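# Move the green block into the blue tray

## Task

Get the green block into the blue tray. The robot must not tip over or be left leaning, and nothing may be knocked or moved outside the work area; any of these counts as failure.

## Robot and tools

ROBOT. A Rainbow Robotics RB-Y1. It has a wheeled base (two drive wheels plus two rear casters, no sideways travel), a torso whose lower 'leg' folds at ankle, knee and hip, a head with pan and tilt, and two 7-joint arms with parallel grippers. Cameras: head_camera (896x504) and left_wrist_camera and right_wrist_camera (644x364 each). The base is 0.58 m wide. It reaches 0.10 m in front of the drive-wheel axle and 0.57 m behind it, and sweeps a 0.58 m radius when spinning in place. The wrist camera cases stick out sideways and can strike things. In the starting arm pose the robot is up to 0.73 m wide.

FRAMES. Everything is in metres. In the base frame the origin is on the floor between the drive wheels, with x forward, y left and z up. left_hand and right_hand are reported in this frame. Each is the point between the finger pads, 0.03 m back from the tips. The fingers point along the hand's -z and close along its x. Printed hand positions can be off, especially at full reach or under load. base_odometry is given in the frame the base had at the start. It comes from wheel turns only, so slip looks like travel. Heading is in rad, positive to the left.

move. One action per call. Parts of an action start together and may finish at different times. Allowed combinations: base and/or joints, with optional min_time_s or contact_limits; or target alone or with min_time_s; or contact_limits alone. With no action, move just reports state and images.
- base: one object {x_m_s, turn_rad_s, for_s}. It is a relative drive from the current spot, not a pose. x_m_s is forward speed in m/s (0.005 to 1.5 either sign, or 0). turn_rad_s is the left turn rate in rad/s (0.02 to 1.509 either sign, or 0). for_s is the duration, 0.1 to 5 s. A key you leave out means 0. Acceleration is about 0.4 m/s² (turns 0.5 rad/s²), and the base coasts to rest afterwards. Distance is roughly speed × for_s.
- joints: a map from joint name to an absolute target, in rad (grippers: opening in m, 0 to 0.1). Some ranges: torso_squat_rad 0..1.2, torso_shift_rad -0.3..0.6, torso_pitch_rad -0.2..1.4 (positive leans forward), torso_yaw_rad -1.5..1.5. Lift both arms out by at least 0.2 rad of roll before yawing. left_shoulder_roll_rad runs 0..3.141 and right_shoulder_roll_rad runs -3.141..0 (outward lift). Elbows run -2.617..0.01, with negative bending. head_pan_rad runs -0.523..0.523 and head_tilt_rad -0.35..1.57 (positive looks down). The torso also has combined limits: squat+shift<=1.52; squat-shift+pitch<=1.57; shift+0.5pitch-0.4squat<=0.7; shift+0.3pitch-0.5squat<=0.39. If a command breaks one, the torso stops partway with 'off_target'.
- target: an absolute pose for one hand in the base frame: side 'left' or 'right'; x, y, z in m (-3 to 3); quat_wxyz in the same form the hand lines print. It is turned into joint angles and the hand follows an arc, which can bow more than 0.1 m on long moves. Break long moves into short steps. It cannot run while another move is active.
- min_time_s: 0.1 to 8 s, the minimum duration of each arm, head and torso motion.
- contact_limits: gripper current caps in mA (left_gripper_m, right_gripper_m), 200 to 672.5. They persist until changed and lower the grip force.
- cameras: a list of names, or ['all'], or []. blocking: true (the default) waits until everything is at rest. With false the call returns within about 0.5 s, and later joint commands replace only the joints they name.

wait(seconds 0..10, cameras) lets time pass and returns the state. stop(cameras) brakes all of your motions. zoom_image(camera, region [x0,y0,x1,y1] in pixels, at most 504x504) enlarges part of the newest image. finished_scene ends the scene permanently; the block must stay in the tray afterwards.

RESULTS. The 'move' line reads 'done' or the worst status among the motions. Hand status is 'reached' (within 10 mm and 2 degrees), 'short' (with the error), or 'refused' (with a reason). Other words: 'off_target' (stopped short, may still be pushing); 'contact_stop' (torso only); 'time_out'; 'limit_stop_at_<name>' (the body-collision guard); 'not_followed' / 'joint command not followed' (the arm-collision check held the arm back); 'torque_fault'; 'limit_stop_at_motor_heat'. A contact_stop or time_out stops that joint's whole group (torso, left arm or right arm). A refusal, or any stop you did not command, cancels the later move, wait and finished_scene calls in the same reply. on_its_own lists what the robot did without being told. lidar_m gives 12 distances at 0.23 m height, in 30-degree sectors counter-clockwise from straight ahead. motor_effort is wheel load in %; at rest it is normally under 30, and higher means pushing on something. The torque and wrist force lines are raw and offset, so compare changes rather than absolute values.

GRASPING. Command an opening at least 0.005 m narrower than the object. 'off_target' on a gripper that is holding something is normal.

AVOID. Keep the two arms from striking or squeezing each other, fingers and cameras included; about 0.5 rad of outward roll keeps the hands apart. Avoid contact torques that reach the joint limits (shoulders 64.4, elbow 33.1, wrist joints 23 N m), which cause a 10 s freeze. Avoid fast squats or bows with the arms stretched forward, and hard stops while driving forward, since both can topple the robot. Do not drive into furniture; the wheels do not stop by themselves, and the motors switch off if they stall. Do not drop the block from a height, slam it, or push anything hard, and keep every item inside the work area. Holding an arm stretched out or straining for a long time overheats its motors.

Each tool is called after "Emit:" as name([rows], argument=value, ...), one row to a line, values as JSON.

## Session

Emit:
move()

Scene clock: 0.00 s.
Joint torques (N m): no reading
External joint torques (N m): no reading
Wrist force (N): no reading
Wrist torque (N m): no reading
Wrist force, peak (N): no reading
base_odometry: x=+0.000 y=+0.000 heading=+0.000
lidar_m: 2.39 2.39 2.13 1.74 1.81 2.49 2.73 2.74 2.86 2.00 2.01 2.88
base_status: not commanded
joint_positions: torso_squat_rad=+0.350 torso_shift_rad=+0.000 torso_pitch_rad=+0.000 torso_yaw_rad=+0.000 left_shoulder_pitch_rad=+0.022 left_shoulder_roll_rad=+0.005 left_shoulder_yaw_rad=+0.041 left_elbow_rad=-0.199 left_forearm_roll_rad=-0.039 left_wrist_pitch_rad=-0.041 left_hand_roll_rad=-0.035 left_gripper_m=+0.101 right_shoulder_pitch_rad=-0.045 right_shoulder_roll_rad=-0.028 right_shoulder_yaw_rad=+0.025 right_elbow_rad=-0.285 right_forearm_roll_rad=-0.004 right_wrist_pitch_rad=+0.044 right_hand_roll_rad=+0.021 right_gripper_m=+0.101 head_pan_rad=+0.000 head_tilt_rad=+0.400
joint_status: not commanded
wheel_motors_off: 0
motor_effort: left_wheel=-1 right_wheel=+0
chest: x=-0.2280 y=+0.0002 z=+1.2475 quat_wxyz=(+1.000, +0.000, +0.000, +0.000) (m; base frame)
left_hand: x=-0.1376 y=+0.2284 z=+0.5684 quat_wxyz=(+0.994, +0.009, -0.109, -0.013) (m; base frame)
right_hand: x=-0.0678 y=-0.2356 z=+0.5797 quat_wxyz=(+0.989, -0.013, -0.141, +0.030) (m; base frame)
pictures: head_camera, left_wrist_camera, right_wrist_camera

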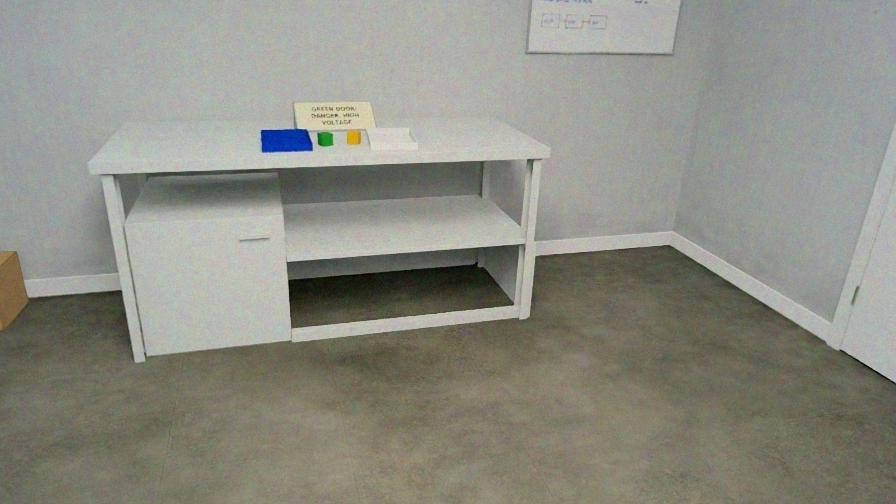

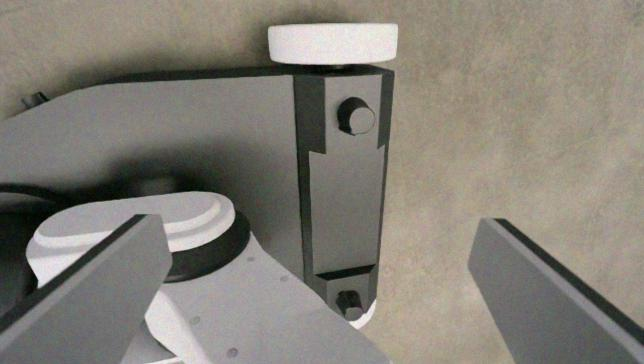

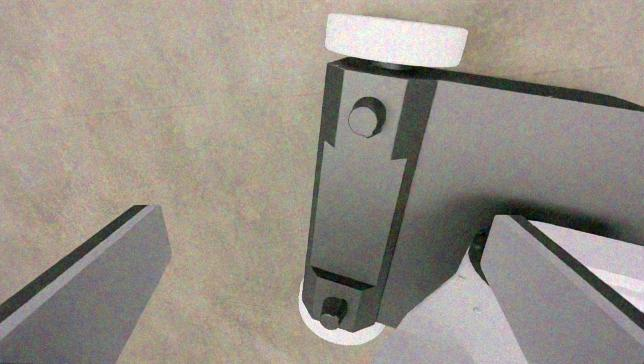

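Emit:
move(base={"turn_rad_s":0.2,"for_s":0.5}, joints={"left_shoulder_pitch_rad":0.5,"left_shoulder_roll_rad":0.25,"left_elbow_rad":-2.2,"head_tilt_rad":0.6})

Emit:
move(base={"x_m_s":0.6,"for_s":2.7})

Emit:
move(base={"turn_rad_s":0.3,"for_s":0.53}, cameras=["all"])

Scene clock: 17.87 s.
Joint torques (N m): left_arm=[-3.17 4.17 3.15 -9.33 0.36 -1.62 0.04] | right_arm=[-4.85 -1.04 -0.61 -2.23 0.28 -0.53 0.15]
External joint torques (N m): left_arm=[0 0.38 0.07 1.02 0.29 0.21 0.09] | right_arm=[-0.76 0.17 -0.53 -0.18 0.2 0.06 0.14]
Wrist force (N): left_arm=[6.3 -3.7 -9.1] | right_arm=[4.5 6.7 -0.9]
Wrist torque (N m): left_arm=[-0.10 1.56 -0.14] | right_arm=[-0.88 1.28 -0.65]
Wrist force, peak (N): left_arm=[11.6 -3.1 -17.1] | right_arm=[4.6 7.0 -0.9]
move: done
base_odometry: x=+0.000 y=+0.000 heading=+0.099
lidar_m: 2.38 2.42 2.15 1.73 1.81 2.65 2.73 2.74 2.73 2.01 2.03 2.61
base_status: done (sent for 0.5 of 0.5 s)
joint_positions: torso_squat_rad=+0.350 torso_shift_rad=+0.000 torso_pitch_rad=+0.000 torso_yaw_rad=+0.000 left_shoulder_pitch_rad=+0.500 left_shoulder_roll_rad=+0.250 left_shoulder_yaw_rad=+0.041 left_elbow_rad=-2.200 left_forearm_roll_rad=-0.039 left_wrist_pitch_rad=-0.041 left_hand_roll_rad=-0.035 left_gripper_m=+0.101 right_shoulder_pitch_rad=-0.045 right_shoulder_roll_rad=-0.028 right_shoulder_yaw_rad=+0.025 right_elbow_rad=-0.285 right_forearm_roll_rad=-0.004 right_wrist_pitch_rad=+0.044 right_hand_roll_rad=+0.021 right_gripper_m=+0.101 head_pan_rad=+0.000 head_tilt_rad=+0.600
joint_status: all done
wheel_motors_off: 0
motor_effort: left_wheel=+3(15) right_wheel=+19(36)
chest: x=-0.2280 y=+0.0002 z=+1.2475 quat_wxyz=(+1.000, +0.000, +0.000, +0.000) (m; base frame)
left_hand: x=+0.1509 y=+0.3101 z=+1.1291 quat_wxyz=(+0.630, +0.149, -0.755, -0.104) (m; base frame)
right_hand: x=-0.0678 y=-0.2356 z=+0.5797 quat_wxyz=(+0.989, -0.013, -0.141, +0.030) (m; base frame)
pictures: none

Scene clock: 22.60 s.
Joint torques (N m): left_arm=[-2.63 3.75 2.48 -9.24 0.33 -1.64 -0.07] | right_arm=[-3.89 -1.61 -0.86 -1.97 0.14 -0.6 0.12]
External joint torques (N m): left_arm=[0.55 -0.04 -0.6 1.11 0.25 0.19 -0.02] | right_arm=[0.21 -0.4 -0.78 0.09 0.06 0 0.11]
Wrist force (N): left_arm=[6.4 -3.7 -9.1] | right_arm=[4.3 6.7 -1.1]
Wrist torque (N m): left_arm=[-0.11 1.60 -0.14] | right_arm=[-0.87 1.26 -0.65]
Wrist force, peak (N): left_arm=[6.2 -3.8 -9.8] | right_arm=[4.9 6.9 -0.9]
move: done
base_odometry: x=+1.612 y=+0.161 heading=+0.100
lidar_m: 1.45 0.83 0.99 1.91 1.96 2.46 4.32 3.83 2.21 2.22 2.27 1.16
base_status: done (sent for 2.7 of 2.7 s)
joint_positions: torso_squat_rad=+0.350 torso_shift_rad=+0.000 torso_pitch_rad=+0.000 torso_yaw_rad=+0.000 left_shoulder_pitch_rad=+0.500 left_shoulder_roll_rad=+0.250 left_shoulder_yaw_rad=+0.041 left_elbow_rad=-2.200 left_forearm_roll_rad=-0.039 left_wrist_pitch_rad=-0.041 left_hand_roll_rad=-0.035 left_gripper_m=+0.101 right_shoulder_pitch_rad=-0.045 right_shoulder_roll_rad=-0.028 right_shoulder_yaw_rad=+0.025 right_elbow_rad=-0.285 right_forearm_roll_rad=-0.004 right_wrist_pitch_rad=+0.044 right_hand_roll_rad=+0.021 right_gripper_m=+0.101 head_pan_rad=+0.000 head_tilt_rad=+0.600
joint_status: not commanded
wheel_motors_off: 0
motor_effort: left_wheel=+14(54) right_wheel=-10(39)
chest: x=-0.2279 y=+0.0002 z=+1.2475 quat_wxyz=(+1.000, +0.000, +0.000, +0.000) (m; base frame)
left_hand: x=+0.1510 y=+0.3101 z=+1.1290 quat_wxyz=(+0.630, +0.149, -0.755, -0.104) (m; base frame)
right_hand: x=-0.0677 y=-0.2356 z=+0.5797 quat_wxyz=(+0.989, -0.013, -0.141, +0.030) (m; base frame)
pictures: none

Scene clock: 24.70 s.
Joint torques (N m): left_arm=[-2.65 3.49 3.41 -9.69 0.18 -1.72 0.06] | right_arm=[-4.46 -1.53 -0.4 -2.26 0.19 -0.46 -0.09]
External joint torques (N m): left_arm=[0.52 -0.3 0.33 0.66 0.1 0.11 0.11] | right_arm=[-0.37 -0.32 -0.32 -0.2 0.11 0.14 -0.1]
Wrist force (N): left_arm=[6.2 -3.5 -9.2] | right_arm=[4.4 6.9 -0.9]
Wrist torque (N m): left_arm=[-0.12 1.56 -0.14] | right_arm=[-0.90 1.26 -0.65]
Wrist force, peak (N): left_arm=[6.2 -3.8 -9.6] | right_arm=[4.6 6.9 -0.9]
move: done
base_odometry: x=+1.612 y=+0.162 heading=+0.242
lidar_m: 0.89 0.82 1.12 1.91 2.16 2.87 4.31 3.24 2.21 2.22 1.16 1.26
base_status: done (sent for 0.53 of 0.53 s)
joint_positions: torso_squat_rad=+0.350 torso_shift_rad=+0.000 torso_pitch_rad=+0.000 torso_yaw_rad=+0.000 left_shoulder_pitch_rad=+0.500 left_shoulder_roll_rad=+0.250 left_shoulder_yaw_rad=+0.041 left_elbow_rad=-2.200 left_forearm_roll_rad=-0.039 left_wrist_pitch_rad=-0.041 left_hand_roll_rad=-0.035 left_gripper_m=+0.101 right_shoulder_pitch_rad=-0.045 right_shoulder_roll_rad=-0.028 right_shoulder_yaw_rad=+0.025 right_elbow_rad=-0.285 right_forearm_roll_rad=-0.004 right_wrist_pitch_rad=+0.044 right_hand_roll_rad=+0.021 right_gripper_m=+0.101 head_pan_rad=+0.000 head_tilt_rad=+0.600
joint_status: not commanded
wheel_motors_off: 0
motor_effort: left_wheel=-22(54) right_wheel=-4(37)
chest: x=-0.2279 y=+0.0002 z=+1.2475 quat_wxyz=(+1.000, +0.000, +0.000, +0.000) (m; base frame)
left_hand: x=+0.1510 y=+0.3101 z=+1.1291 quat_wxyz=(+0.630, +0.149, -0.755, -0.104) (m; base frame)
right_hand: x=-0.0677 y=-0.2356 z=+0.5797 quat_wxyz=(+0.989, -0.013, -0.141, +0.030) (m; base frame)
pictures: head_camera, left_wrist_camera, right_wrist_camera
camera_calibration:
head_camera: T_world_to_cam=[[-0.0225476, -0.998586, 0.0481426, -0.0775673], [-0.556251, -0.027482, -0.83056, 1.14285], [0.830708, -0.0455065, -0.554845, 0.921799], [0, 0, 0, 1]] pos_world=[-0.131784, -0.004102, 1.46439]
left_wrist_camera: T_world_to_cam=[[-0.162899, -0.351542, 0.921891, -0.907569], [-0.352191, -0.852097, -0.38716, 0.783864], [0.921643, -0.387749, 0.0149956, 0.0388252], [0, 0, 0, 1]] pos_world=[0.092445, 0.363934, 1.13958]
right_wrist_camera: T_world_to_cam=[[-0.950529, -0.0924145, -0.296571, 0.0895412], [-0.212852, 0.88913, 0.405144, -0.012454], [0.226249, 0.448227, -0.864815, 0.703259], [0, 0, 0, 1]] pos_world=[-0.0766508, -0.295871, 0.639789]

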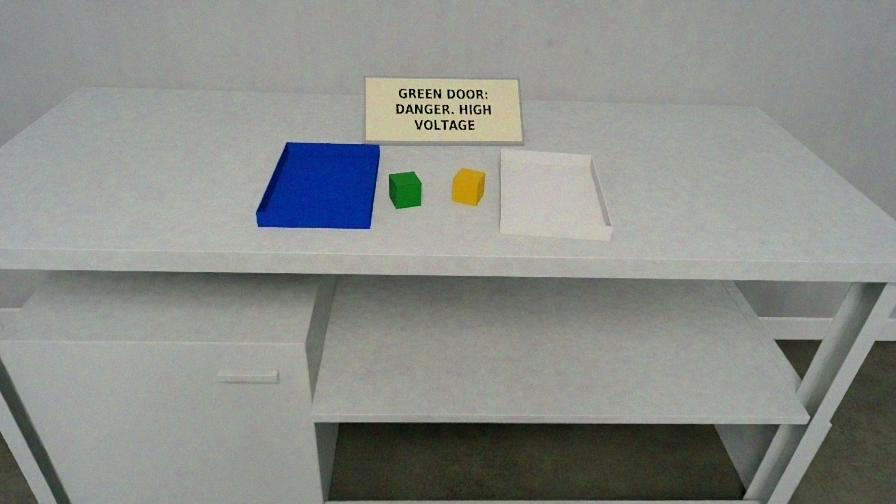

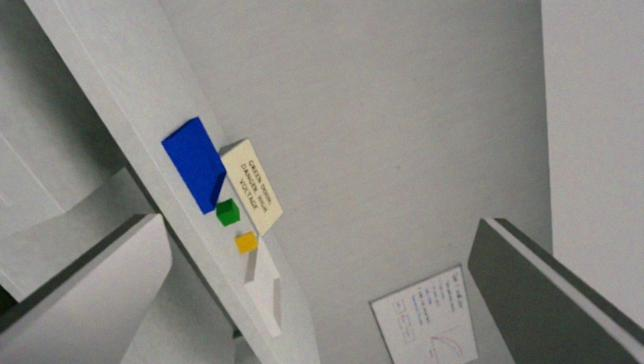

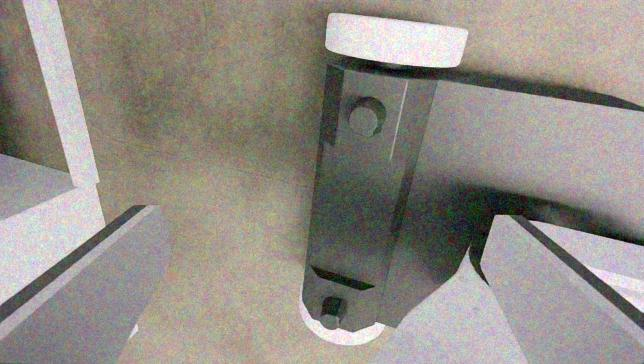

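Emit:
move(base={"x_m_s":0.4,"for_s":1.2}, joints={"torso_pitch_rad":0.35,"head_tilt_rad":0.7})

Emit:
move(target={"side":"left","x":0.40,"y":0.05,"z":1.08,"quat_wxyz":[1,0,0,0]}, cameras=["all"])

Scene clock: 39.63 s.
Joint torques (N m): left_arm=[3.59 4.24 3.75 -8.88 0.23 -1.56 -0.12] | right_arm=[6.4 -1.28 -0.75 1.6 0.16 0.17 0.07]
External joint torques (N m): left_arm=[0.95 0.57 0.51 0.94 0.15 0.32 -0.07] | right_arm=[0.92 -0.28 -0.57 0.04 0.17 0.1 0.08]
Wrist force (N): left_arm=[6.4 -3.5 -11.2] | right_arm=[6.6 6.5 -1.1]
Wrist torque (N m): left_arm=[-0.14 1.58 -0.13] | right_arm=[-0.87 1.40 -0.64]
Wrist force, peak (N): left_arm=[6.4 -3.6 -11.7] | right_arm=[7.0 6.6 -1.2]
move: done
base_odometry: x=+2.078 y=+0.277 heading=+0.243
lidar_m: 0.90 0.38 0.45 1.96 1.99 3.22 4.78 2.53 2.31 2.23 0.92 1.00
base_status: done (sent for 1.2 of 1.2 s)
joint_positions: torso_squat_rad=+0.350 torso_shift_rad=+0.000 torso_pitch_rad=+0.350 torso_yaw_rad=+0.000 left_shoulder_pitch_rad=+0.500 left_shoulder_roll_rad=+0.250 left_shoulder_yaw_rad=+0.041 left_elbow_rad=-2.200 left_forearm_roll_rad=-0.039 left_wrist_pitch_rad=-0.041 left_hand_roll_rad=-0.035 left_gripper_m=+0.101 right_shoulder_pitch_rad=-0.045 right_shoulder_roll_rad=-0.028 right_shoulder_yaw_rad=+0.025 right_elbow_rad=-0.285 right_forearm_roll_rad=-0.004 right_wrist_pitch_rad=+0.044 right_hand_roll_rad=+0.021 right_gripper_m=+0.101 head_pan_rad=+0.000 head_tilt_rad=+0.700
joint_status: all done
wheel_motors_off: 0
motor_effort: left_wheel=+11(48) right_wheel=-7(25)
chest: x=-0.1218 y=+0.0002 z=+1.2287 quat_wxyz=(+0.985, +0.000, +0.174, +0.000) (m; base frame)
left_hand: x=+0.1935 y=+0.3101 z=+0.9875 quat_wxyz=(+0.751, +0.129, -0.634, -0.129) (m; base frame)
right_hand: x=-0.2003 y=-0.2356 z=+0.5465 quat_wxyz=(+0.999, -0.008, +0.033, +0.032) (m; base frame)
pictures: none

Scene clock: 50.20 s.
Joint torques (N m): left_arm=[21.04 3.28 0.12 11.34 0.16 8.47 0.37] | right_arm=[5.58 -1.26 -0.6 1.4 0.12 -0.03 0.01]
External joint torques (N m): left_arm=[23.86 -0.25 -2.52 21.05 0.2 10.11 0.41] | right_arm=[0.12 -0.27 -0.42 -0.15 0.13 -0.11 0.01]
External joint torques when the fault began: left_arm=[-7.23 -4.96 -15.47 28.83 2.42 15.23 0.13]
Wrist force (N): left_arm=[47.5 -8.2 -8.1] | right_arm=[6.6 6.6 -1.2]
Wrist torque (N m): left_arm=[-0.43 0.15 -0.58] | right_arm=[-0.87 1.41 -0.63]
Wrist force, peak (N): left_arm=[48.9 9.9 90.3] | right_arm=[10.5 7.4 -1.4]
move: torque_fault
TORQUE FAULT: left_elbow_rad reached its load limit. The robot stopped for 10 seconds, dropped its targets and accepts commands again. The stop added 9.0 s to the call.
base_odometry: x=+2.078 y=+0.277 heading=+0.243
lidar_m: 0.90 0.39 0.45 1.96 1.97 3.23 4.80 2.53 2.31 2.23 0.92 1.02
base_status: not commanded
joint_positions: torso_squat_rad=+0.350 torso_shift_rad=+0.000 torso_pitch_rad=+0.349 torso_yaw_rad=+0.000 left_shoulder_pitch_rad=+0.108 left_shoulder_roll_rad=+0.253 left_shoulder_yaw_rad=-0.059 left_elbow_rad=-1.846 left_forearm_roll_rad=+0.153 left_wrist_pitch_rad=+0.453 left_hand_roll_rad=+0.131 left_gripper_m=+0.101 right_shoulder_pitch_rad=-0.045 right_shoulder_roll_rad=-0.028 right_shoulder_yaw_rad=+0.025 right_elbow_rad=-0.285 right_forearm_roll_rad=-0.004 right_wrist_pitch_rad=+0.044 right_hand_roll_rad=+0.021 right_gripper_m=+0.101 head_pan_rad=+0.000 head_tilt_rad=+0.700
joint_status: left_shoulder_pitch_rad torque_fault (moved -0.392 of -2.200); left_shoulder_yaw_rad torque_fault (moved -0.100 of -0.354); left_elbow_rad torque_fault (moved +0.355 of +1.510); left_forearm_roll_rad torque_fault (moved +0.192 of +0.674); left_wrist_pitch_rad torque_fault (moved +0.494 of +1.913); left_hand_roll_rad torque_fault (moved +0.166 of +0.576); the others done
wheel_motors_off: 0
on_its_own: left_shoulder_pitch_rad is held at +0.114, not at your -1.700, since a torque_fault; left_shoulder_yaw_rad is held at -0.059, not at your -0.313, since a torque_fault; left_elbow_rad is held at -1.840, not at your -0.690, since a torque_fault; left_forearm_roll_rad is held at +0.153, not at your +0.635, since a torque_fault; left_wrist_pitch_rad is held at +0.456, not at your +1.873, since a torque_fault; left_hand_roll_rad is held at +0.131, not at your +0.541, since a torque_fault
motor_effort: left_wheel=+5(22) right_wheel=-9(20)
chest: x=-0.1224 y=-0.0001 z=+1.2288 quat_wxyz=(+0.985, +0.000, +0.174, +0.000) (m; base frame)
left_hand: x=+0.2422 y=+0.2633 z=+0.8313 quat_wxyz=(+0.896, -0.023, -0.444, -0.001) (m; base frame)
left_hand_status: short (checked arc, planned for 1.7 s): torque_fault, 364 mm and 52.8 deg off.
right_hand: x=-0.2003 y=-0.2355 z=+0.5464 quat_wxyz=(+0.999, -0.007, +0.033, +0.032) (m; base frame)
pictures: head_camera, left_wrist_camera, right_wrist_camera
camera_calibration:
head_camera: T_world_to_cam=[[0.000334909, -0.998606, 0.0527835, -0.0779], [-0.861623, -0.0270784, -0.506827, 0.740691], [0.50755, -0.0453097, -0.86043, 1.17708], [0, 0, 0, 1]] pos_world=[0.0407985, -0.00440167, 1.39231]
left_wrist_camera: T_world_to_cam=[[0.606016, 0.0237259, 0.795099, -0.814264], [-0.369477, -0.87679, 0.307775, 0.093764], [0.704437, -0.480287, -0.522583, 0.464955], [0, 0, 0, 1]] pos_world=[0.200569, 0.324842, 0.86154]
right_wrist_camera: T_world_to_cam=[[-0.994652, -0.0922781, 0.0463946, -0.242495], [-0.0612994, 0.888943, 0.453897, -0.0235371], [-0.0831269, 0.448626, -0.889845, 0.656272], [0, 0, 0, 1]] pos_world=[-0.188087, -0.295874, 0.605915]

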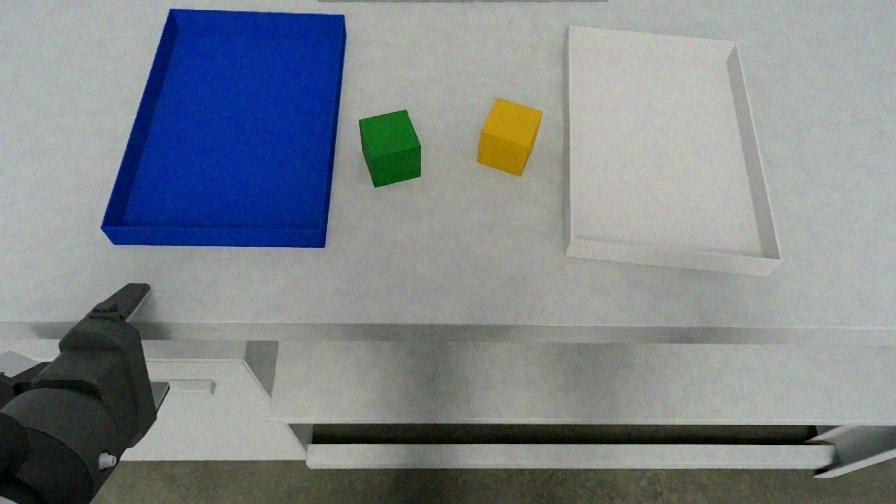

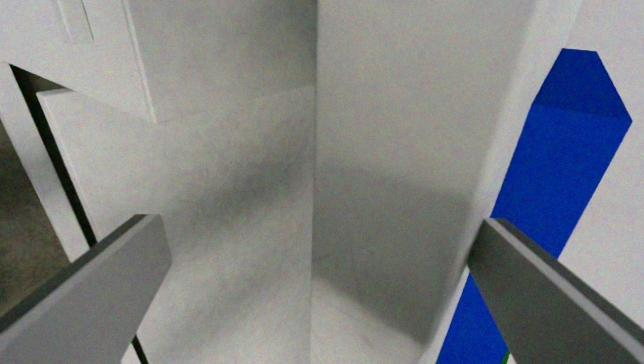

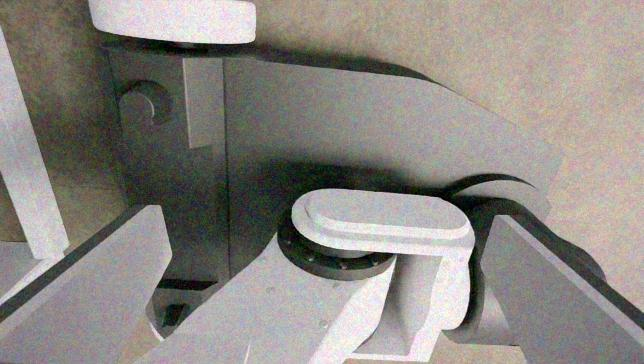

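Emit:
move(base={"x_m_s":-0.3,"for_s":1.0})

Emit:
move(target={"side":"left","x":0.44,"y":0.035,"z":1.06,"quat_wxyz":[0.992,0,0,0.125]})

Emit:
move(base={"x_m_s":0.3,"for_s":1.0}, cameras=["head_camera","left_wrist_camera"])

Scene clock: 68.33 s.
Joint torques (N m): left_arm=[-2.06 3.57 2.03 -9.16 0.34 -1.47 0.11] | right_arm=[5.86 -1.25 -0.96 1.56 0.21 0.07 -0.03]
External joint torques (N m): left_arm=[0.6 0.04 -0.6 0.51 0.37 0.15 0.16] | right_arm=[0.38 -0.25 -0.78 0 0.21 -0.01 -0.03]
Wrist force (N): left_arm=[6.9 -1.3 -14.5] | right_arm=[6.8 6.5 -1.3]
Wrist torque (N m): left_arm=[-0.27 1.59 -0.06] | right_arm=[-0.87 1.43 -0.63]
Wrist force, peak (N): left_arm=[51.5 -6.9 -10.4] | right_arm=[7.7 6.5 -1.2]
move: done
base_odometry: x=+1.787 y=+0.205 heading=+0.245
lidar_m: 0.88 0.66 0.90 1.92 2.05 2.99 4.49 2.57 2.32 2.21 1.05 1.28
base_status: done (sent for 1 of 1 s)
joint_positions: torso_squat_rad=+0.350 torso_shift_rad=+0.000 torso_pitch_rad=+0.350 torso_yaw_rad=+0.000 left_shoulder_pitch_rad=+0.114 left_shoulder_roll_rad=+0.253 left_shoulder_yaw_rad=-0.059 left_elbow_rad=-1.840 left_forearm_roll_rad=+0.153 left_wrist_pitch_rad=+0.456 left_hand_roll_rad=+0.131 left_gripper_m=+0.101 right_shoulder_pitch_rad=-0.045 right_shoulder_roll_rad=-0.028 right_shoulder_yaw_rad=+0.025 right_elbow_rad=-0.285 right_forearm_roll_rad=-0.004 right_wrist_pitch_rad=+0.044 right_hand_roll_rad=+0.021 right_gripper_m=+0.101 head_pan_rad=+0.000 head_tilt_rad=+0.700
joint_status: not commanded
wheel_motors_off: 0
on_its_own: left_shoulder_pitch_rad is held at +0.114, not at your -1.700, since a torque_fault; left_shoulder_yaw_rad is held at -0.059, not at your -0.313, since a torque_fault; left_elbow_rad is held at -1.840, not at your -0.690, since a torque_fault; left_forearm_roll_rad is held at +0.153, not at your +0.635, since a torque_fault; left_wrist_pitch_rad is held at +0.456, not at your +1.873, since a torque_fault; left_hand_roll_rad is held at +0.131, not at your +0.541, since a torque_fault
motor_effort: left_wheel=+20(52) right_wheel=-15(21)
chest: x=-0.1220 y=+0.0002 z=+1.2287 quat_wxyz=(+0.985, +0.000, +0.174, +0.000) (m; base frame)
left_hand: x=+0.2381 y=+0.2648 z=+0.8264 quat_wxyz=(+0.899, -0.022, -0.438, +0.000) (m; base frame)
right_hand: x=-0.2004 y=-0.2356 z=+0.5465 quat_wxyz=(+0.999, -0.008, +0.033, +0.032) (m; base frame)
pictures: none

Scene clock: 70.47 s.
Joint torques (N m): left_arm=[-23.21 7.73 0.67 -8.12 0.2 -0.59 -0.17] | right_arm=[5.12 -1.14 -0.71 1.37 0.1 0.1 0.11]
External joint torques (N m): left_arm=[2.2 -0.35 0.55 1 0.18 -0.27 -0.16] | right_arm=[-0.37 -0.14 -0.53 -0.19 0.11 0.02 0.11]
Wrist force (N): left_arm=[11.3 -1.1 -17.0] | right_arm=[6.8 6.5 -1.1]
Wrist torque (N m): left_arm=[-0.38 1.86 -0.17] | right_arm=[-0.85 1.41 -0.63]
Wrist force, peak (N): left_arm=[11.3 -1.3 -17.3] | right_arm=[6.9 6.6 -1.2]
move: short
base_odometry: x=+1.787 y=+0.205 heading=+0.244
lidar_m: 0.88 0.65 0.85 1.92 2.04 3.00 4.49 2.54 2.31 2.21 1.05 1.27
base_status: not commanded
joint_positions: torso_squat_rad=+0.350 torso_shift_rad=+0.000 torso_pitch_rad=+0.350 torso_yaw_rad=+0.000 left_shoulder_pitch_rad=-1.854 left_shoulder_roll_rad=+0.113 left_shoulder_yaw_rad=+0.206 left_elbow_rad=-0.267 left_forearm_roll_rad=+0.093 left_wrist_pitch_rad=+1.551 left_hand_roll_rad=+0.597 left_gripper_m=+0.101 right_shoulder_pitch_rad=-0.045 right_shoulder_roll_rad=-0.028 right_shoulder_yaw_rad=+0.025 right_elbow_rad=-0.285 right_forearm_roll_rad=-0.004 right_wrist_pitch_rad=+0.044 right_hand_roll_rad=+0.021 right_gripper_m=+0.101 head_pan_rad=+0.000 head_tilt_rad=+0.700
joint_status: all done
wheel_motors_off: 0
motor_effort: left_wheel=+17(23) right_wheel=-14(16)
chest: x=-0.1219 y=+0.0002 z=+1.2287 quat_wxyz=(+0.985, +0.000, +0.174, +0.000) (m; base frame)
left_hand: x=+0.4395 y=+0.0352 z=+1.0602 quat_wxyz=(+0.990, -0.029, -0.058, +0.125) (m; base frame)
left_hand_status: short (checked arc, as near as the solve gets, planned for 1.6 s): 1 mm and 7.4 deg off. The place is met; only the turn is off.
right_hand: x=-0.2004 y=-0.2356 z=+0.5465 quat_wxyz=(+0.999, -0.008, +0.033, +0.032) (m; base frame)
pictures: none

Scene clock: 72.87 s.
Joint torques (N m): left_arm=[-23.33 7.63 0.51 -8.2 0.16 -0.25 -0.21] | right_arm=[6.17 -0.81 -0.77 1.64 0.08 0.14 0.01]
External joint torques (N m): left_arm=[2.08 -0.44 0.38 0.92 0.14 0.08 -0.2] | right_arm=[0.69 0.19 -0.59 0.08 0.08 0.07 0.02]
Wrist force (N): left_arm=[11.4 -1.3 -17.1] | right_arm=[6.7 6.5 -1.2]
Wrist torque (N m): left_arm=[-0.33 1.86 -0.18] | right_arm=[-0.87 1.41 -0.64]
Wrist force, peak (N): left_arm=[11.6 -1.5 -17.5] | right_arm=[7.1 6.6 -1.1]
move: done
base_odometry: x=+2.078 y=+0.277 heading=+0.246
lidar_m: 0.88 0.40 0.44 1.95 2.00 3.22 4.79 2.54 2.32 2.22 0.90 1.01
base_status: done (sent for 1 of 1 s)
joint_positions: torso_squat_rad=+0.350 torso_shift_rad=+0.000 torso_pitch_rad=+0.350 torso_yaw_rad=+0.000 left_shoulder_pitch_rad=-1.854 left_shoulder_roll_rad=+0.113 left_shoulder_yaw_rad=+0.206 left_elbow_rad=-0.267 left_forearm_roll_rad=+0.093 left_wrist_pitch_rad=+1.551 left_hand_roll_rad=+0.597 left_gripper_m=+0.101 right_shoulder_pitch_rad=-0.045 right_shoulder_roll_rad=-0.028 right_shoulder_yaw_rad=+0.025 right_elbow_rad=-0.285 right_forearm_roll_rad=-0.004 right_wrist_pitch_rad=+0.044 right_hand_roll_rad=+0.021 right_gripper_m=+0.101 head_pan_rad=+0.000 head_tilt_rad=+0.700
joint_status: not commanded
wheel_motors_off: 0
motor_effort: left_wheel=+11(37) right_wheel=-9(46)
chest: x=-0.1219 y=+0.0002 z=+1.2287 quat_wxyz=(+0.985, +0.000, +0.174, +0.000) (m; base frame)
left_hand: x=+0.4395 y=+0.0352 z=+1.0601 quat_wxyz=(+0.990, -0.029, -0.058, +0.125) (m; base frame)
right_hand: x=-0.2003 y=-0.2356 z=+0.5465 quat_wxyz=(+0.999, -0.008, +0.033, +0.032) (m; base frame)
pictures: head_camera, left_wrist_camera
camera_calibration:
head_camera: T_world_to_cam=[[0.000582989, -0.998581, 0.0532439, -0.0782361], [-0.862147, -0.0274784, -0.505912, 0.739814], [0.506657, -0.0456092, -0.86094, 1.17727], [0, 0, 0, 1]] pos_world=[0.0414, -0.00410174, 1.39201]
left_wrist_camera: T_world_to_cam=[[0.960829, 0.255679, 0.106934, -0.544992], [0.169246, -0.846871, 0.504149, -0.549631], [0.21946, -0.466303, -0.856971, 0.903133], [0, 0, 0, 1]] pos_world=[0.418466, 0.0950103, 1.10933]

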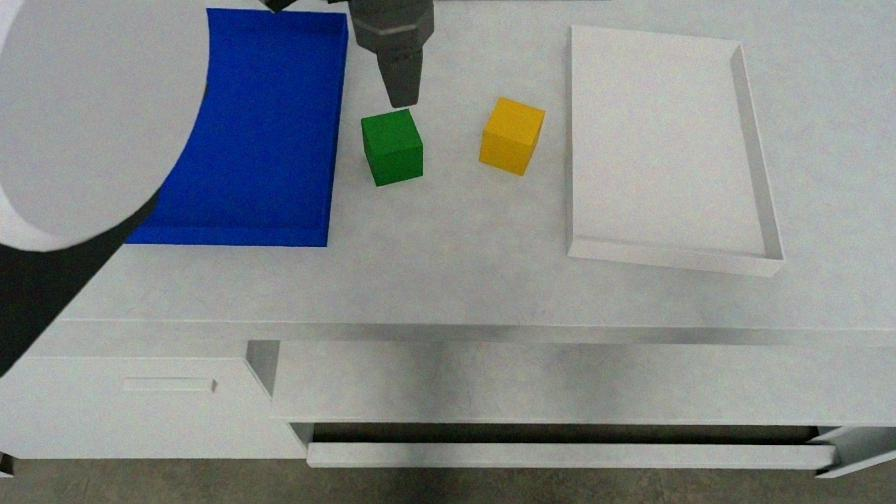

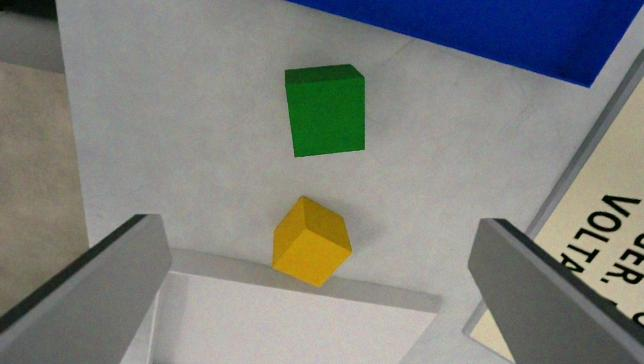

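Emit:
move(base={"x_m_s":0.14,"for_s":0.5})

Emit:
move(target={"side":"left","x":0.391,"y":0.035,"z":1.0,"quat_wxyz":[0.992,0,0,0.125]}, cameras=["head_camera","left_wrist_camera"])

Scene clock: 83.20 s.
Joint torques (N m): left_arm=[-23.88 7.82 1.08 -8.13 0.24 -0.41 -0.25] | right_arm=[6.2 -1.22 -0.64 1.6 0.28 0.12 0.02]
External joint torques (N m): left_arm=[1.53 -0.26 0.95 1 0.22 -0.08 -0.25] | right_arm=[0.72 -0.22 -0.45 0.04 0.28 0.04 0.02]
Wrist force (N): left_arm=[11.2 -1.2 -16.9] | right_arm=[6.6 6.6 -1.1]
Wrist torque (N m): left_arm=[-0.35 1.84 -0.18] | right_arm=[-0.87 1.40 -0.64]
Wrist force, peak (N): left_arm=[11.6 -1.5 -17.4] | right_arm=[7.0 6.6 -1.3]
move: done
base_odometry: x=+2.146 y=+0.294 heading=+0.247
lidar_m: 0.88 0.32 0.35 0.87 1.98 2.83 4.86 2.57 2.32 0.90 0.88 0.95
base_status: done (sent for 0.5 of 0.5 s)
joint_positions: torso_squat_rad=+0.350 torso_shift_rad=+0.000 torso_pitch_rad=+0.350 torso_yaw_rad=+0.000 left_shoulder_pitch_rad=-1.854 left_shoulder_roll_rad=+0.113 left_shoulder_yaw_rad=+0.206 left_elbow_rad=-0.267 left_forearm_roll_rad=+0.093 left_wrist_pitch_rad=+1.551 left_hand_roll_rad=+0.597 left_gripper_m=+0.101 right_shoulder_pitch_rad=-0.045 right_shoulder_roll_rad=-0.028 right_shoulder_yaw_rad=+0.025 right_elbow_rad=-0.285 right_forearm_roll_rad=-0.004 right_wrist_pitch_rad=+0.044 right_hand_roll_rad=+0.021 right_gripper_m=+0.101 head_pan_rad=+0.000 head_tilt_rad=+0.700
joint_status: not commanded
wheel_motors_off: 0
motor_effort: left_wheel=+12(32) right_wheel=-9(17)
chest: x=-0.1219 y=+0.0002 z=+1.2287 quat_wxyz=(+0.985, +0.000, +0.174, +0.000) (m; base frame)
left_hand: x=+0.4395 y=+0.0353 z=+1.0601 quat_wxyz=(+0.990, -0.029, -0.058, +0.125) (m; base frame)
right_hand: x=-0.2003 y=-0.2356 z=+0.5465 quat_wxyz=(+0.999, -0.008, +0.033, +0.032) (m; base frame)
pictures: none

Scene clock: 84.70 s.
Joint torques (N m): left_arm=[-23.46 4.99 -0.38 -8.62 0.33 -0.35 0.01] | right_arm=[5.68 -0.82 -0.78 1.42 0.25 0.19 0.02]
External joint torques (N m): left_arm=[0.6 -0.6 -0.54 0.26 0.31 -0.3 0.01] | right_arm=[0.2 0.19 -0.6 -0.14 0.25 0.11 0.03]
Wrist force (N): left_arm=[12.1 -1.8 -17.1] | right_arm=[6.7 6.5 -1.1]
Wrist torque (N m): left_arm=[-0.30 1.89 -0.20] | right_arm=[-0.86 1.41 -0.63]
Wrist force, peak (N): left_arm=[11.9 -1.2 -17.8] | right_arm=[6.9 6.5 -1.2]
move: done
base_odometry: x=+2.146 y=+0.294 heading=+0.247
lidar_m: 0.89 0.34 0.35 0.84 1.97 2.84 4.86 2.56 2.31 0.89 0.90 0.93
base_status: not commanded
joint_positions: torso_squat_rad=+0.350 torso_shift_rad=+0.000 torso_pitch_rad=+0.350 torso_yaw_rad=+0.000 left_shoulder_pitch_rad=-1.591 left_shoulder_roll_rad=+0.019 left_shoulder_yaw_rad=+0.162 left_elbow_rad=-0.593 left_forearm_roll_rad=+0.054 left_wrist_pitch_rad=+1.750 left_hand_roll_rad=+0.632 left_gripper_m=+0.101 right_shoulder_pitch_rad=-0.045 right_shoulder_roll_rad=-0.028 right_shoulder_yaw_rad=+0.025 right_elbow_rad=-0.285 right_forearm_roll_rad=-0.004 right_wrist_pitch_rad=+0.044 right_hand_roll_rad=+0.021 right_gripper_m=+0.101 head_pan_rad=+0.000 head_tilt_rad=+0.700
joint_status: all done
wheel_motors_off: 0
motor_effort: left_wheel=+13(13) right_wheel=-9(10)
chest: x=-0.1219 y=+0.0002 z=+1.2287 quat_wxyz=(+0.985, +0.000, +0.174, +0.000) (m; base frame)
left_hand: x=+0.3906 y=+0.0351 z=+1.0001 quat_wxyz=(+0.992, +0.002, +0.005, +0.125) (m; base frame)
left_hand_status: reached (checked arc, planned for 0.7 s): 0 mm and 0.6 deg off.
right_hand: x=-0.2003 y=-0.2356 z=+0.5465 quat_wxyz=(+0.999, -0.008, +0.033, +0.032) (m; base frame)
pictures: head_camera, left_wrist_camera
camera_calibration:
head_camera: T_world_to_cam=[[0.000578443, -0.998581, 0.0532416, -0.0781328], [-0.862104, -0.0274772, -0.505987, 0.739919], [0.506732, -0.0456071, -0.860897, 1.17721], [0, 0, 0, 1]] pos_world=[0.0413999, -0.00400174, 1.39201]
left_wrist_camera: T_world_to_cam=[[0.96718, 0.253903, -0.00983718, -0.37725], [0.232425, -0.868394, 0.438031, -0.469014], [0.102675, -0.425941, -0.898906, 0.948583], [0, 0, 0, 1]] pos_world=[0.376483, 0.0925361, 1.05442]

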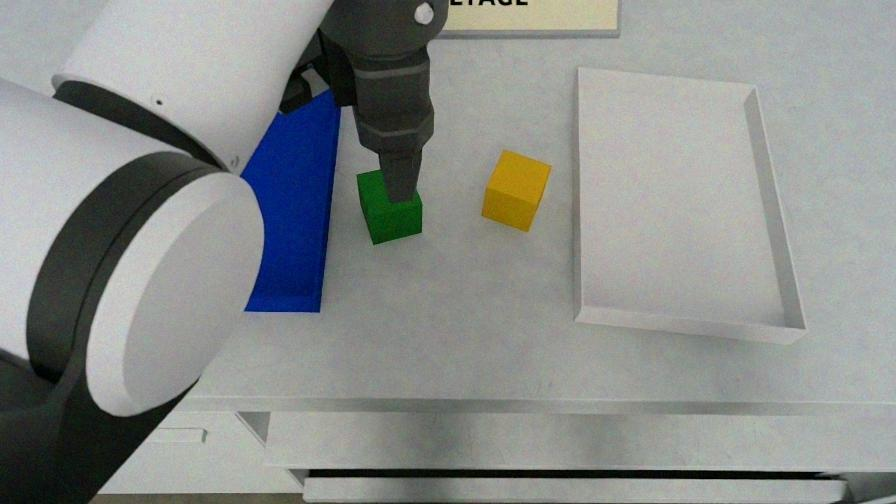

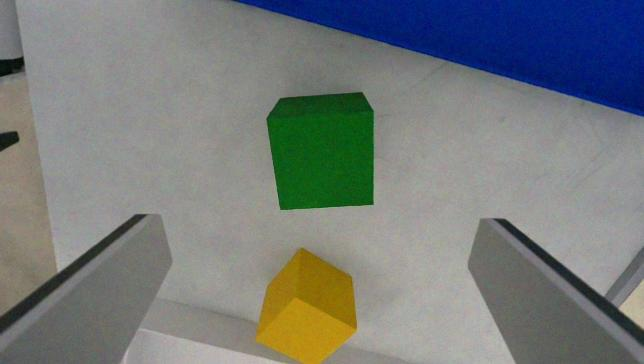

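Emit:
move(target={"side":"left","x":0.39,"y":0.036,"z":0.912,"quat_wxyz":[0.992,0,0,0.125]}, cameras=["head_camera","left_wrist_camera"])

Emit:
move(joints={"left_gripper_m":0.035}, cameras=["head_camera","left_wrist_camera"])

Emit:
move(target={"side":"left","x":0.39,"y":0.036,"z":1.0,"quat_wxyz":[0.992,0,0,0.125]}, cameras=["head_camera","left_wrist_camera"])

Scene clock: 95.70 s.
Joint torques (N m): left_arm=[-23 4.7 -0.39 -8.04 0.52 0.14 -0.06] | right_arm=[5.46 -0.97 -0.66 1.55 0.11 0.09 0.17]
External joint torques (N m): left_arm=[0.68 -0.72 -0.51 0.47 0.5 0.27 -0.05] | right_arm=[-0.03 0.03 -0.48 -0.01 0.11 0.02 0.17]
Wrist force (N): left_arm=[11.8 -1.6 -16.6] | right_arm=[6.6 6.5 -1.2]
Wrist torque (N m): left_arm=[-0.32 1.89 -0.11] | right_arm=[-0.86 1.40 -0.63]
Wrist force, peak (N): left_arm=[11.5 -1.2 -17.8] | right_arm=[7.0 6.5 -1.2]
move: done
base_odometry: x=+2.146 y=+0.294 heading=+0.247
lidar_m: 0.89 0.33 0.36 0.86 1.99 2.84 4.86 2.57 2.33 0.91 0.90 0.94
base_status: not commanded
joint_positions: torso_squat_rad=+0.350 torso_shift_rad=+0.000 torso_pitch_rad=+0.350 torso_yaw_rad=+0.000 left_shoulder_pitch_rad=-1.581 left_shoulder_roll_rad=+0.015 left_shoulder_yaw_rad=+0.117 left_elbow_rad=-0.267 left_forearm_roll_rad=+0.090 left_wrist_pitch_rad=+1.372 left_hand_roll_rad=+0.627 left_gripper_m=+0.101 right_shoulder_pitch_rad=-0.045 right_shoulder_roll_rad=-0.028 right_shoulder_yaw_rad=+0.025 right_elbow_rad=-0.285 right_forearm_roll_rad=-0.004 right_wrist_pitch_rad=+0.044 right_hand_roll_rad=+0.021 right_gripper_m=+0.101 head_pan_rad=+0.000 head_tilt_rad=+0.700
joint_status: all done
wheel_motors_off: 0
motor_effort: left_wheel=+12(14) right_wheel=-9(10)
chest: x=-0.1219 y=+0.0002 z=+1.2287 quat_wxyz=(+0.985, +0.000, +0.174, +0.000) (m; base frame)
left_hand: x=+0.3895 y=+0.0362 z=+0.9122 quat_wxyz=(+0.992, -0.007, -0.014, +0.125) (m; base frame)
left_hand_status: reached (checked arc, as near as the solve gets, planned for 0.7 s): 1 mm and 1.8 deg off.
right_hand: x=-0.2004 y=-0.2356 z=+0.5465 quat_wxyz=(+0.999, -0.008, +0.033, +0.032) (m; base frame)
pictures: head_camera, left_wrist_camera
camera_calibration:
head_camera: T_world_to_cam=[[0.000578443, -0.998581, 0.0532416, -0.0781328], [-0.862104, -0.0274772, -0.505987, 0.739919], [0.506732, -0.0456071, -0.860897, 1.17721], [0, 0, 0, 1]] pos_world=[0.0413999, -0.00400174, 1.39201]
left_wrist_camera: T_world_to_cam=[[0.966998, 0.253592, 0.0246168, -0.408587], [0.214347, -0.861949, 0.459456, -0.442036], [0.137733, -0.439016, -0.887859, 0.846793], [0, 0, 0, 1]] pos_world=[0.373221, 0.0943583, 0.964987]

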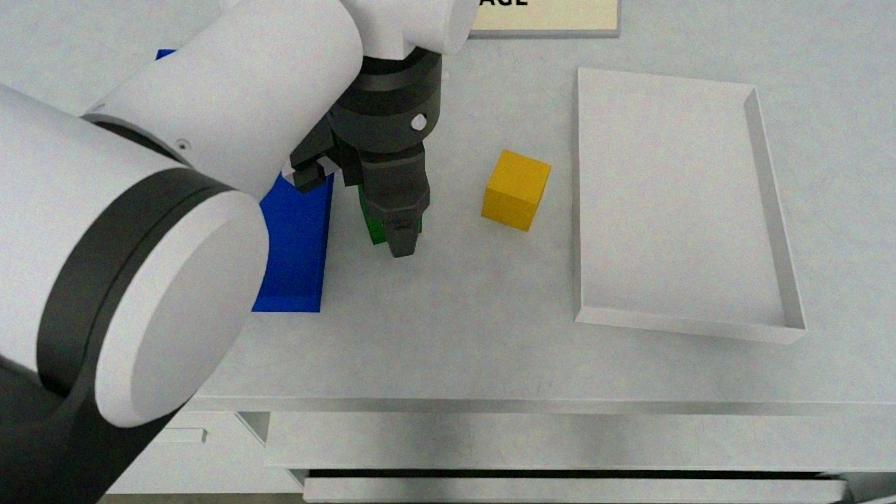

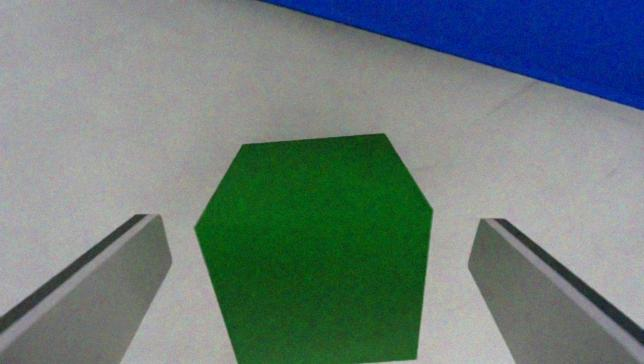

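Scene clock: 96.97 s.
Joint torques (N m): left_arm=[-23.27 5.13 -0.49 -8 0.38 -0.17 -0.16] | right_arm=[5.69 -1.05 -1.11 1.53 0.13 0.17 0.12]
External joint torques (N m): left_arm=[0.41 -0.3 -0.61 0.5 0.36 -0.03 -0.16] | right_arm=[0.2 -0.05 -0.93 -0.03 0.13 0.1 0.12]
Wrist force (N): left_arm=[11.9 -2.2 -16.2] | right_arm=[6.6 6.5 -1.2]
Wrist torque (N m): left_arm=[-0.29 1.91 -0.11] | right_arm=[-0.86 1.39 -0.63]
Wrist force, peak (N): left_arm=[12.0 -1.6 -17.0] | right_arm=[6.7 6.7 -1.2]
move: off_target
base_odometry: x=+2.146 y=+0.294 heading=+0.247
lidar_m: 0.88 0.33 0.35 0.85 1.98 2.84 4.86 2.55 2.32 0.89 0.89 0.94
base_status: not commanded
joint_positions: torso_squat_rad=+0.350 torso_shift_rad=+0.000 torso_pitch_rad=+0.350 torso_yaw_rad=+0.000 left_shoulder_pitch_rad=-1.581 left_shoulder_roll_rad=+0.015 left_shoulder_yaw_rad=+0.117 left_elbow_rad=-0.267 left_forearm_roll_rad=+0.090 left_wrist_pitch_rad=+1.372 left_hand_roll_rad=+0.627 left_gripper_m=+0.051 right_shoulder_pitch_rad=-0.045 right_shoulder_roll_rad=-0.028 right_shoulder_yaw_rad=+0.025 right_elbow_rad=-0.285 right_forearm_roll_rad=-0.004 right_wrist_pitch_rad=+0.044 right_hand_roll_rad=+0.021 right_gripper_m=+0.101 head_pan_rad=+0.000 head_tilt_rad=+0.700
joint_status: left_gripper_m off_target (ended at +0.051, target +0.035)
wheel_motors_off: 0
motor_effort: left_wheel=+12(13) right_wheel=-9(9)
chest: x=-0.1219 y=+0.0002 z=+1.2287 quat_wxyz=(+0.985, +0.000, +0.174, +0.000) (m; base frame)
left_hand: x=+0.3895 y=+0.0362 z=+0.9122 quat_wxyz=(+0.992, -0.007, -0.014, +0.125) (m; base frame)
right_hand: x=-0.2004 y=-0.2356 z=+0.5465 quat_wxyz=(+0.999, -0.008, +0.033, +0.032) (m; base frame)
pictures: head_camera, left_wrist_camera
camera_calibration:
head_camera: T_world_to_cam=[[0.000578443, -0.998581, 0.0532416, -0.0781328], [-0.862104, -0.0274772, -0.505987, 0.739919], [0.506732, -0.0456071, -0.860897, 1.17721], [0, 0, 0, 1]] pos_world=[0.0413999, -0.00400174, 1.39201]
left_wrist_camera: T_world_to_cam=[[0.966998, 0.253592, 0.0246168, -0.408587], [0.214347, -0.861949, 0.459456, -0.442036], [0.137733, -0.439016, -0.887859, 0.846793], [0, 0, 0, 1]] pos_world=[0.373221, 0.0943583, 0.964987]

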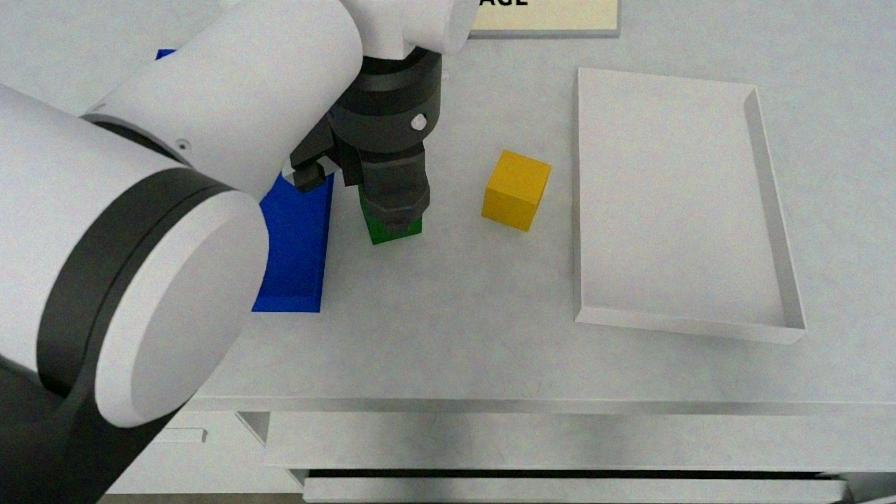

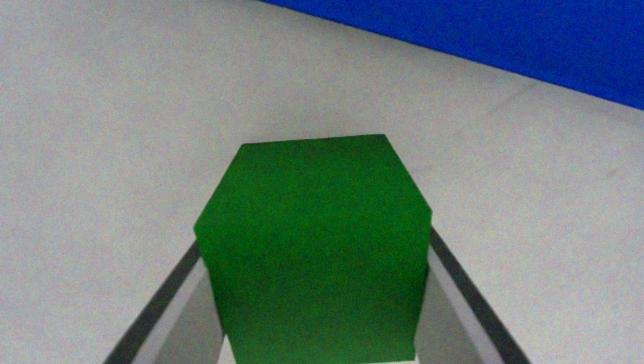

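Scene clock: 98.03 s.
Joint torques (N m): left_arm=[-21.99 5.34 0.3 -7.92 0.42 -0.4 0.08] | right_arm=[5.5 -0.93 -0.65 1.52 0.23 0.21 0.06]
External joint torques (N m): left_arm=[1.99 -0.1 -0.1 0.93 0.39 -0.35 0.08] | right_arm=[0.01 0.07 -0.47 -0.04 0.23 0.13 0.06]
Wrist force (N): left_arm=[12.1 -1.7 -17.7] | right_arm=[6.6 6.4 -1.1]
Wrist torque (N m): left_arm=[-0.31 1.90 -0.20] | right_arm=[-0.84 1.41 -0.63]
Wrist force, peak (N): left_arm=[12.2 -1.6 -18.4] | right_arm=[6.8 6.8 -1.2]
move: done
base_odometry: x=+2.146 y=+0.294 heading=+0.247
lidar_m: 0.89 0.32 0.35 0.86 1.98 2.83 4.86 2.55 2.31 0.90 0.88 0.94
base_status: not commanded
joint_positions: torso_squat_rad=+0.350 torso_shift_rad=+0.000 torso_pitch_rad=+0.350 torso_yaw_rad=+0.000 left_shoulder_pitch_rad=-1.569 left_shoulder_roll_rad=+0.028 left_shoulder_yaw_rad=+0.119 left_elbow_rad=-0.633 left_forearm_roll_rad=+0.091 left_wrist_pitch_rad=+1.766 left_hand_roll_rad=+0.644 left_gripper_m=+0.051 right_shoulder_pitch_rad=-0.045 right_shoulder_roll_rad=-0.028 right_shoulder_yaw_rad=+0.025 right_elbow_rad=-0.285 right_forearm_roll_rad=-0.004 right_wrist_pitch_rad=+0.044 right_hand_roll_rad=+0.021 right_gripper_m=+0.101 head_pan_rad=+0.000 head_tilt_rad=+0.700
joint_status: all done
wheel_motors_off: 0
motor_effort: left_wheel=+10(18) right_wheel=-8(10)
chest: x=-0.1219 y=+0.0002 z=+1.2287 quat_wxyz=(+0.985, +0.000, +0.174, +0.000) (m; base frame)
left_hand: x=+0.3898 y=+0.0360 z=+1.0003 quat_wxyz=(+0.992, +0.002, +0.003, +0.125) (m; base frame)
left_hand_status: reached (checked arc, planned for 0.7 s): 0 mm and 0.4 deg off.
right_hand: x=-0.2004 y=-0.2356 z=+0.5465 quat_wxyz=(+0.999, -0.008, +0.033, +0.032) (m; base frame)
pictures: head_camera, left_wrist_camera
camera_calibration:
head_camera: T_world_to_cam=[[0.000578443, -0.998581, 0.0532416, -0.0781328], [-0.862104, -0.0274772, -0.505987, 0.739919], [0.506732, -0.0456071, -0.860897, 1.17721], [0, 0, 0, 1]] pos_world=[0.0413999, -0.00400174, 1.39201]
left_wrist_camera: T_world_to_cam=[[0.967279, 0.253628, -0.00665247, -0.379874], [0.230614, -0.867972, 0.439819, -0.469289], [0.105777, -0.426962, -0.898062, 0.947205], [0, 0, 0, 1]] pos_world=[0.375477, 0.0934375, 1.05452]

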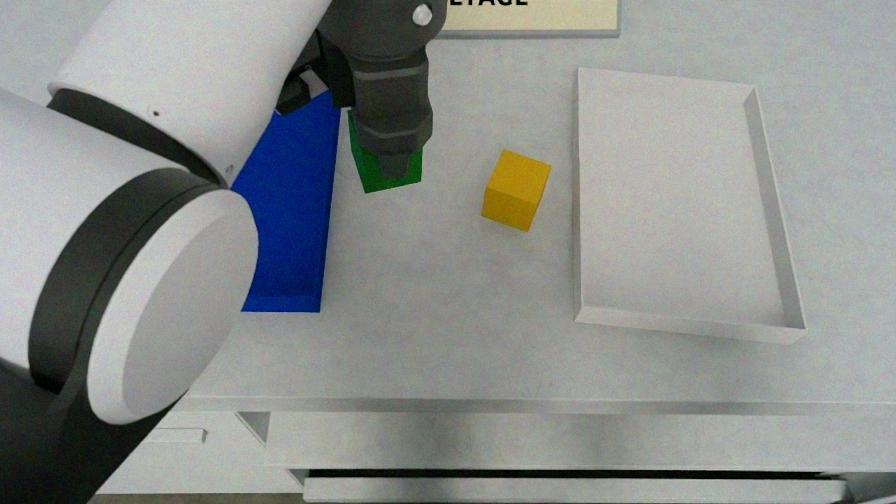

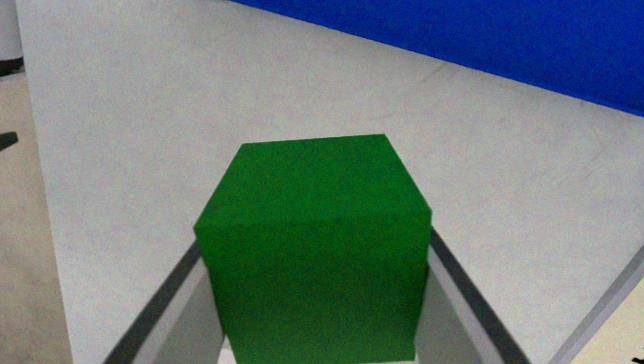

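Emit:
move(target={"side":"left","x":0.405,"y":0.2,"z":1.0,"quat_wxyz":[1,0,0,0.0]})

Emit:
move(target={"side":"left","x":0.405,"y":0.2,"z":0.92,"quat_wxyz":[1,0,0,0.0]}, cameras=["head_camera","left_wrist_camera"])

Scene clock: 103.80 s.
Joint torques (N m): left_arm=[-23.47 6.99 1.41 -8.55 0.55 -0.3 0.22] | right_arm=[5.64 -0.94 -0.74 1.43 0.15 0.16 0.07]
External joint torques (N m): left_arm=[-0.1 -1.15 0.2 0.12 0.54 -0.2 0.22] | right_arm=[0.15 0.06 -0.56 -0.13 0.16 0.09 0.07]
Wrist force (N): left_arm=[12.0 -1.7 -17.6] | right_arm=[6.7 6.5 -1.2]
Wrist torque (N m): left_arm=[-0.32 1.90 -0.10] | right_arm=[-0.86 1.41 -0.64]
Wrist force, peak (N): left_arm=[11.3 -2.5 -18.9] | right_arm=[6.9 6.6 -1.3]
move: done
base_odometry: x=+2.146 y=+0.294 heading=+0.247
lidar_m: 0.90 0.33 0.35 0.86 1.98 2.85 4.87 2.56 2.32 0.88 0.89 0.93
base_status: not commanded
joint_positions: torso_squat_rad=+0.350 torso_shift_rad=+0.000 torso_pitch_rad=+0.350 torso_yaw_rad=+0.000 left_shoulder_pitch_rad=-1.345 left_shoulder_roll_rad=+0.309 left_shoulder_yaw_rad=+0.161 left_elbow_rad=-0.909 left_forearm_roll_rad=+0.179 left_wrist_pitch_rad=+1.891 left_hand_roll_rad=+0.123 left_gripper_m=+0.051 right_shoulder_pitch_rad=-0.045 right_shoulder_roll_rad=-0.028 right_shoulder_yaw_rad=+0.025 right_elbow_rad=-0.285 right_forearm_roll_rad=-0.004 right_wrist_pitch_rad=+0.044 right_hand_roll_rad=+0.021 right_gripper_m=+0.101 head_pan_rad=+0.000 head_tilt_rad=+0.700
joint_status: all done
wheel_motors_off: 0
motor_effort: left_wheel=+12(15) right_wheel=-9(10)
chest: x=-0.1219 y=+0.0002 z=+1.2287 quat_wxyz=(+0.985, +0.000, +0.174, +0.000) (m; base frame)
left_hand: x=+0.4050 y=+0.2002 z=+1.0000 quat_wxyz=(+1.000, +0.000, +0.000, +0.000) (m; base frame)
left_hand_status: reached (checked arc, planned for 0.6 s): 0 mm and 0.0 deg off.
right_hand: x=-0.2004 y=-0.2356 z=+0.5465 quat_wxyz=(+0.999, -0.008, +0.033, +0.032) (m; base frame)
pictures: none

Scene clock: 104.73 s.
Joint torques (N m): left_arm=[-22.29 7.63 0.74 -8.49 0.22 0.09 -0.07] | right_arm=[5.69 -0.92 -1.19 1.42 0.28 0.13 0.12]
External joint torques (N m): left_arm=[0.79 -0.21 -0.19 0.3 0.2 0.2 -0.07] | right_arm=[0.2 0.08 -1.01 -0.14 0.28 0.06 0.13]
Wrist force (N): left_arm=[11.7 -1.9 -17.6] | right_arm=[6.6 6.5 -1.2]
Wrist torque (N m): left_arm=[-0.27 1.86 -0.10] | right_arm=[-0.87 1.40 -0.63]
Wrist force, peak (N): left_arm=[11.1 -2.3 -19.3] | right_arm=[7.3 6.5 -1.1]
move: done
base_odometry: x=+2.146 y=+0.294 heading=+0.247
lidar_m: 0.89 0.32 0.34 0.86 1.98 2.85 4.86 2.56 2.30 0.88 0.87 0.94
base_status: not commanded
joint_positions: torso_squat_rad=+0.350 torso_shift_rad=+0.000 torso_pitch_rad=+0.350 torso_yaw_rad=+0.000 left_shoulder_pitch_rad=-1.302 left_shoulder_roll_rad=+0.278 left_shoulder_yaw_rad=+0.149 left_elbow_rad=-0.696 left_forearm_roll_rad=+0.165 left_wrist_pitch_rad=+1.624 left_hand_roll_rad=+0.102 left_gripper_m=+0.051 right_shoulder_pitch_rad=-0.045 right_shoulder_roll_rad=-0.028 right_shoulder_yaw_rad=+0.025 right_elbow_rad=-0.285 right_forearm_roll_rad=-0.004 right_wrist_pitch_rad=+0.044 right_hand_roll_rad=+0.021 right_gripper_m=+0.101 head_pan_rad=+0.000 head_tilt_rad=+0.700
joint_status: all done
wheel_motors_off: 0
motor_effort: left_wheel=+12(14) right_wheel=-9(10)
chest: x=-0.1219 y=+0.0002 z=+1.2287 quat_wxyz=(+0.985, +0.000, +0.174, +0.000) (m; base frame)
left_hand: x=+0.4045 y=+0.2000 z=+0.9202 quat_wxyz=(+1.000, +0.000, -0.002, +0.000) (m; base frame)
left_hand_status: reached (checked arc, planned for 0.5 s): 1 mm and 0.3 deg off.
right_hand: x=-0.2004 y=-0.2356 z=+0.5465 quat_wxyz=(+0.999, -0.008, +0.033, +0.032) (m; base frame)
pictures: head_camera, left_wrist_camera
camera_calibration:
head_camera: T_world_to_cam=[[0.000582542, -0.998581, 0.053244, -0.0781363], [-0.862104, -0.0274819, -0.505986, 0.739918], [0.506732, -0.0456071, -0.860897, 1.17721], [0, 0, 0, 1]] pos_world=[0.0413999, -0.00400175, 1.39201]
left_wrist_camera: T_world_to_cam=[[0.999975, 0.00579982, 0.00412364, -0.409806], [0.00336757, -0.896135, 0.443768, -0.201134], [0.00626911, -0.443743, -0.896132, 0.98556], [0, 0, 0, 1]] pos_world=[0.404294, 0.259469, 0.974139]

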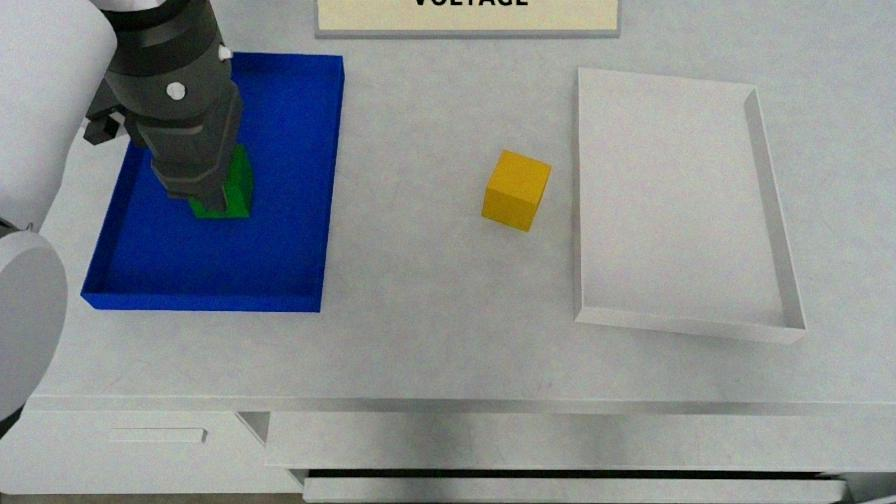

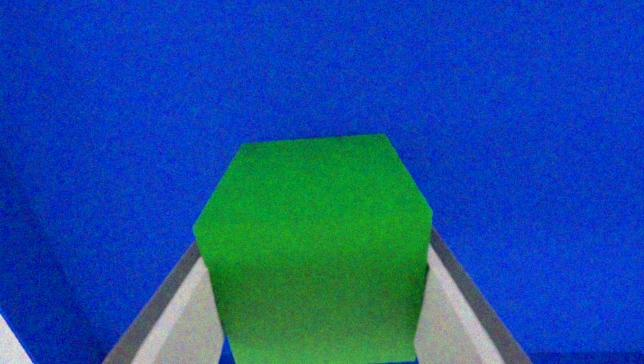

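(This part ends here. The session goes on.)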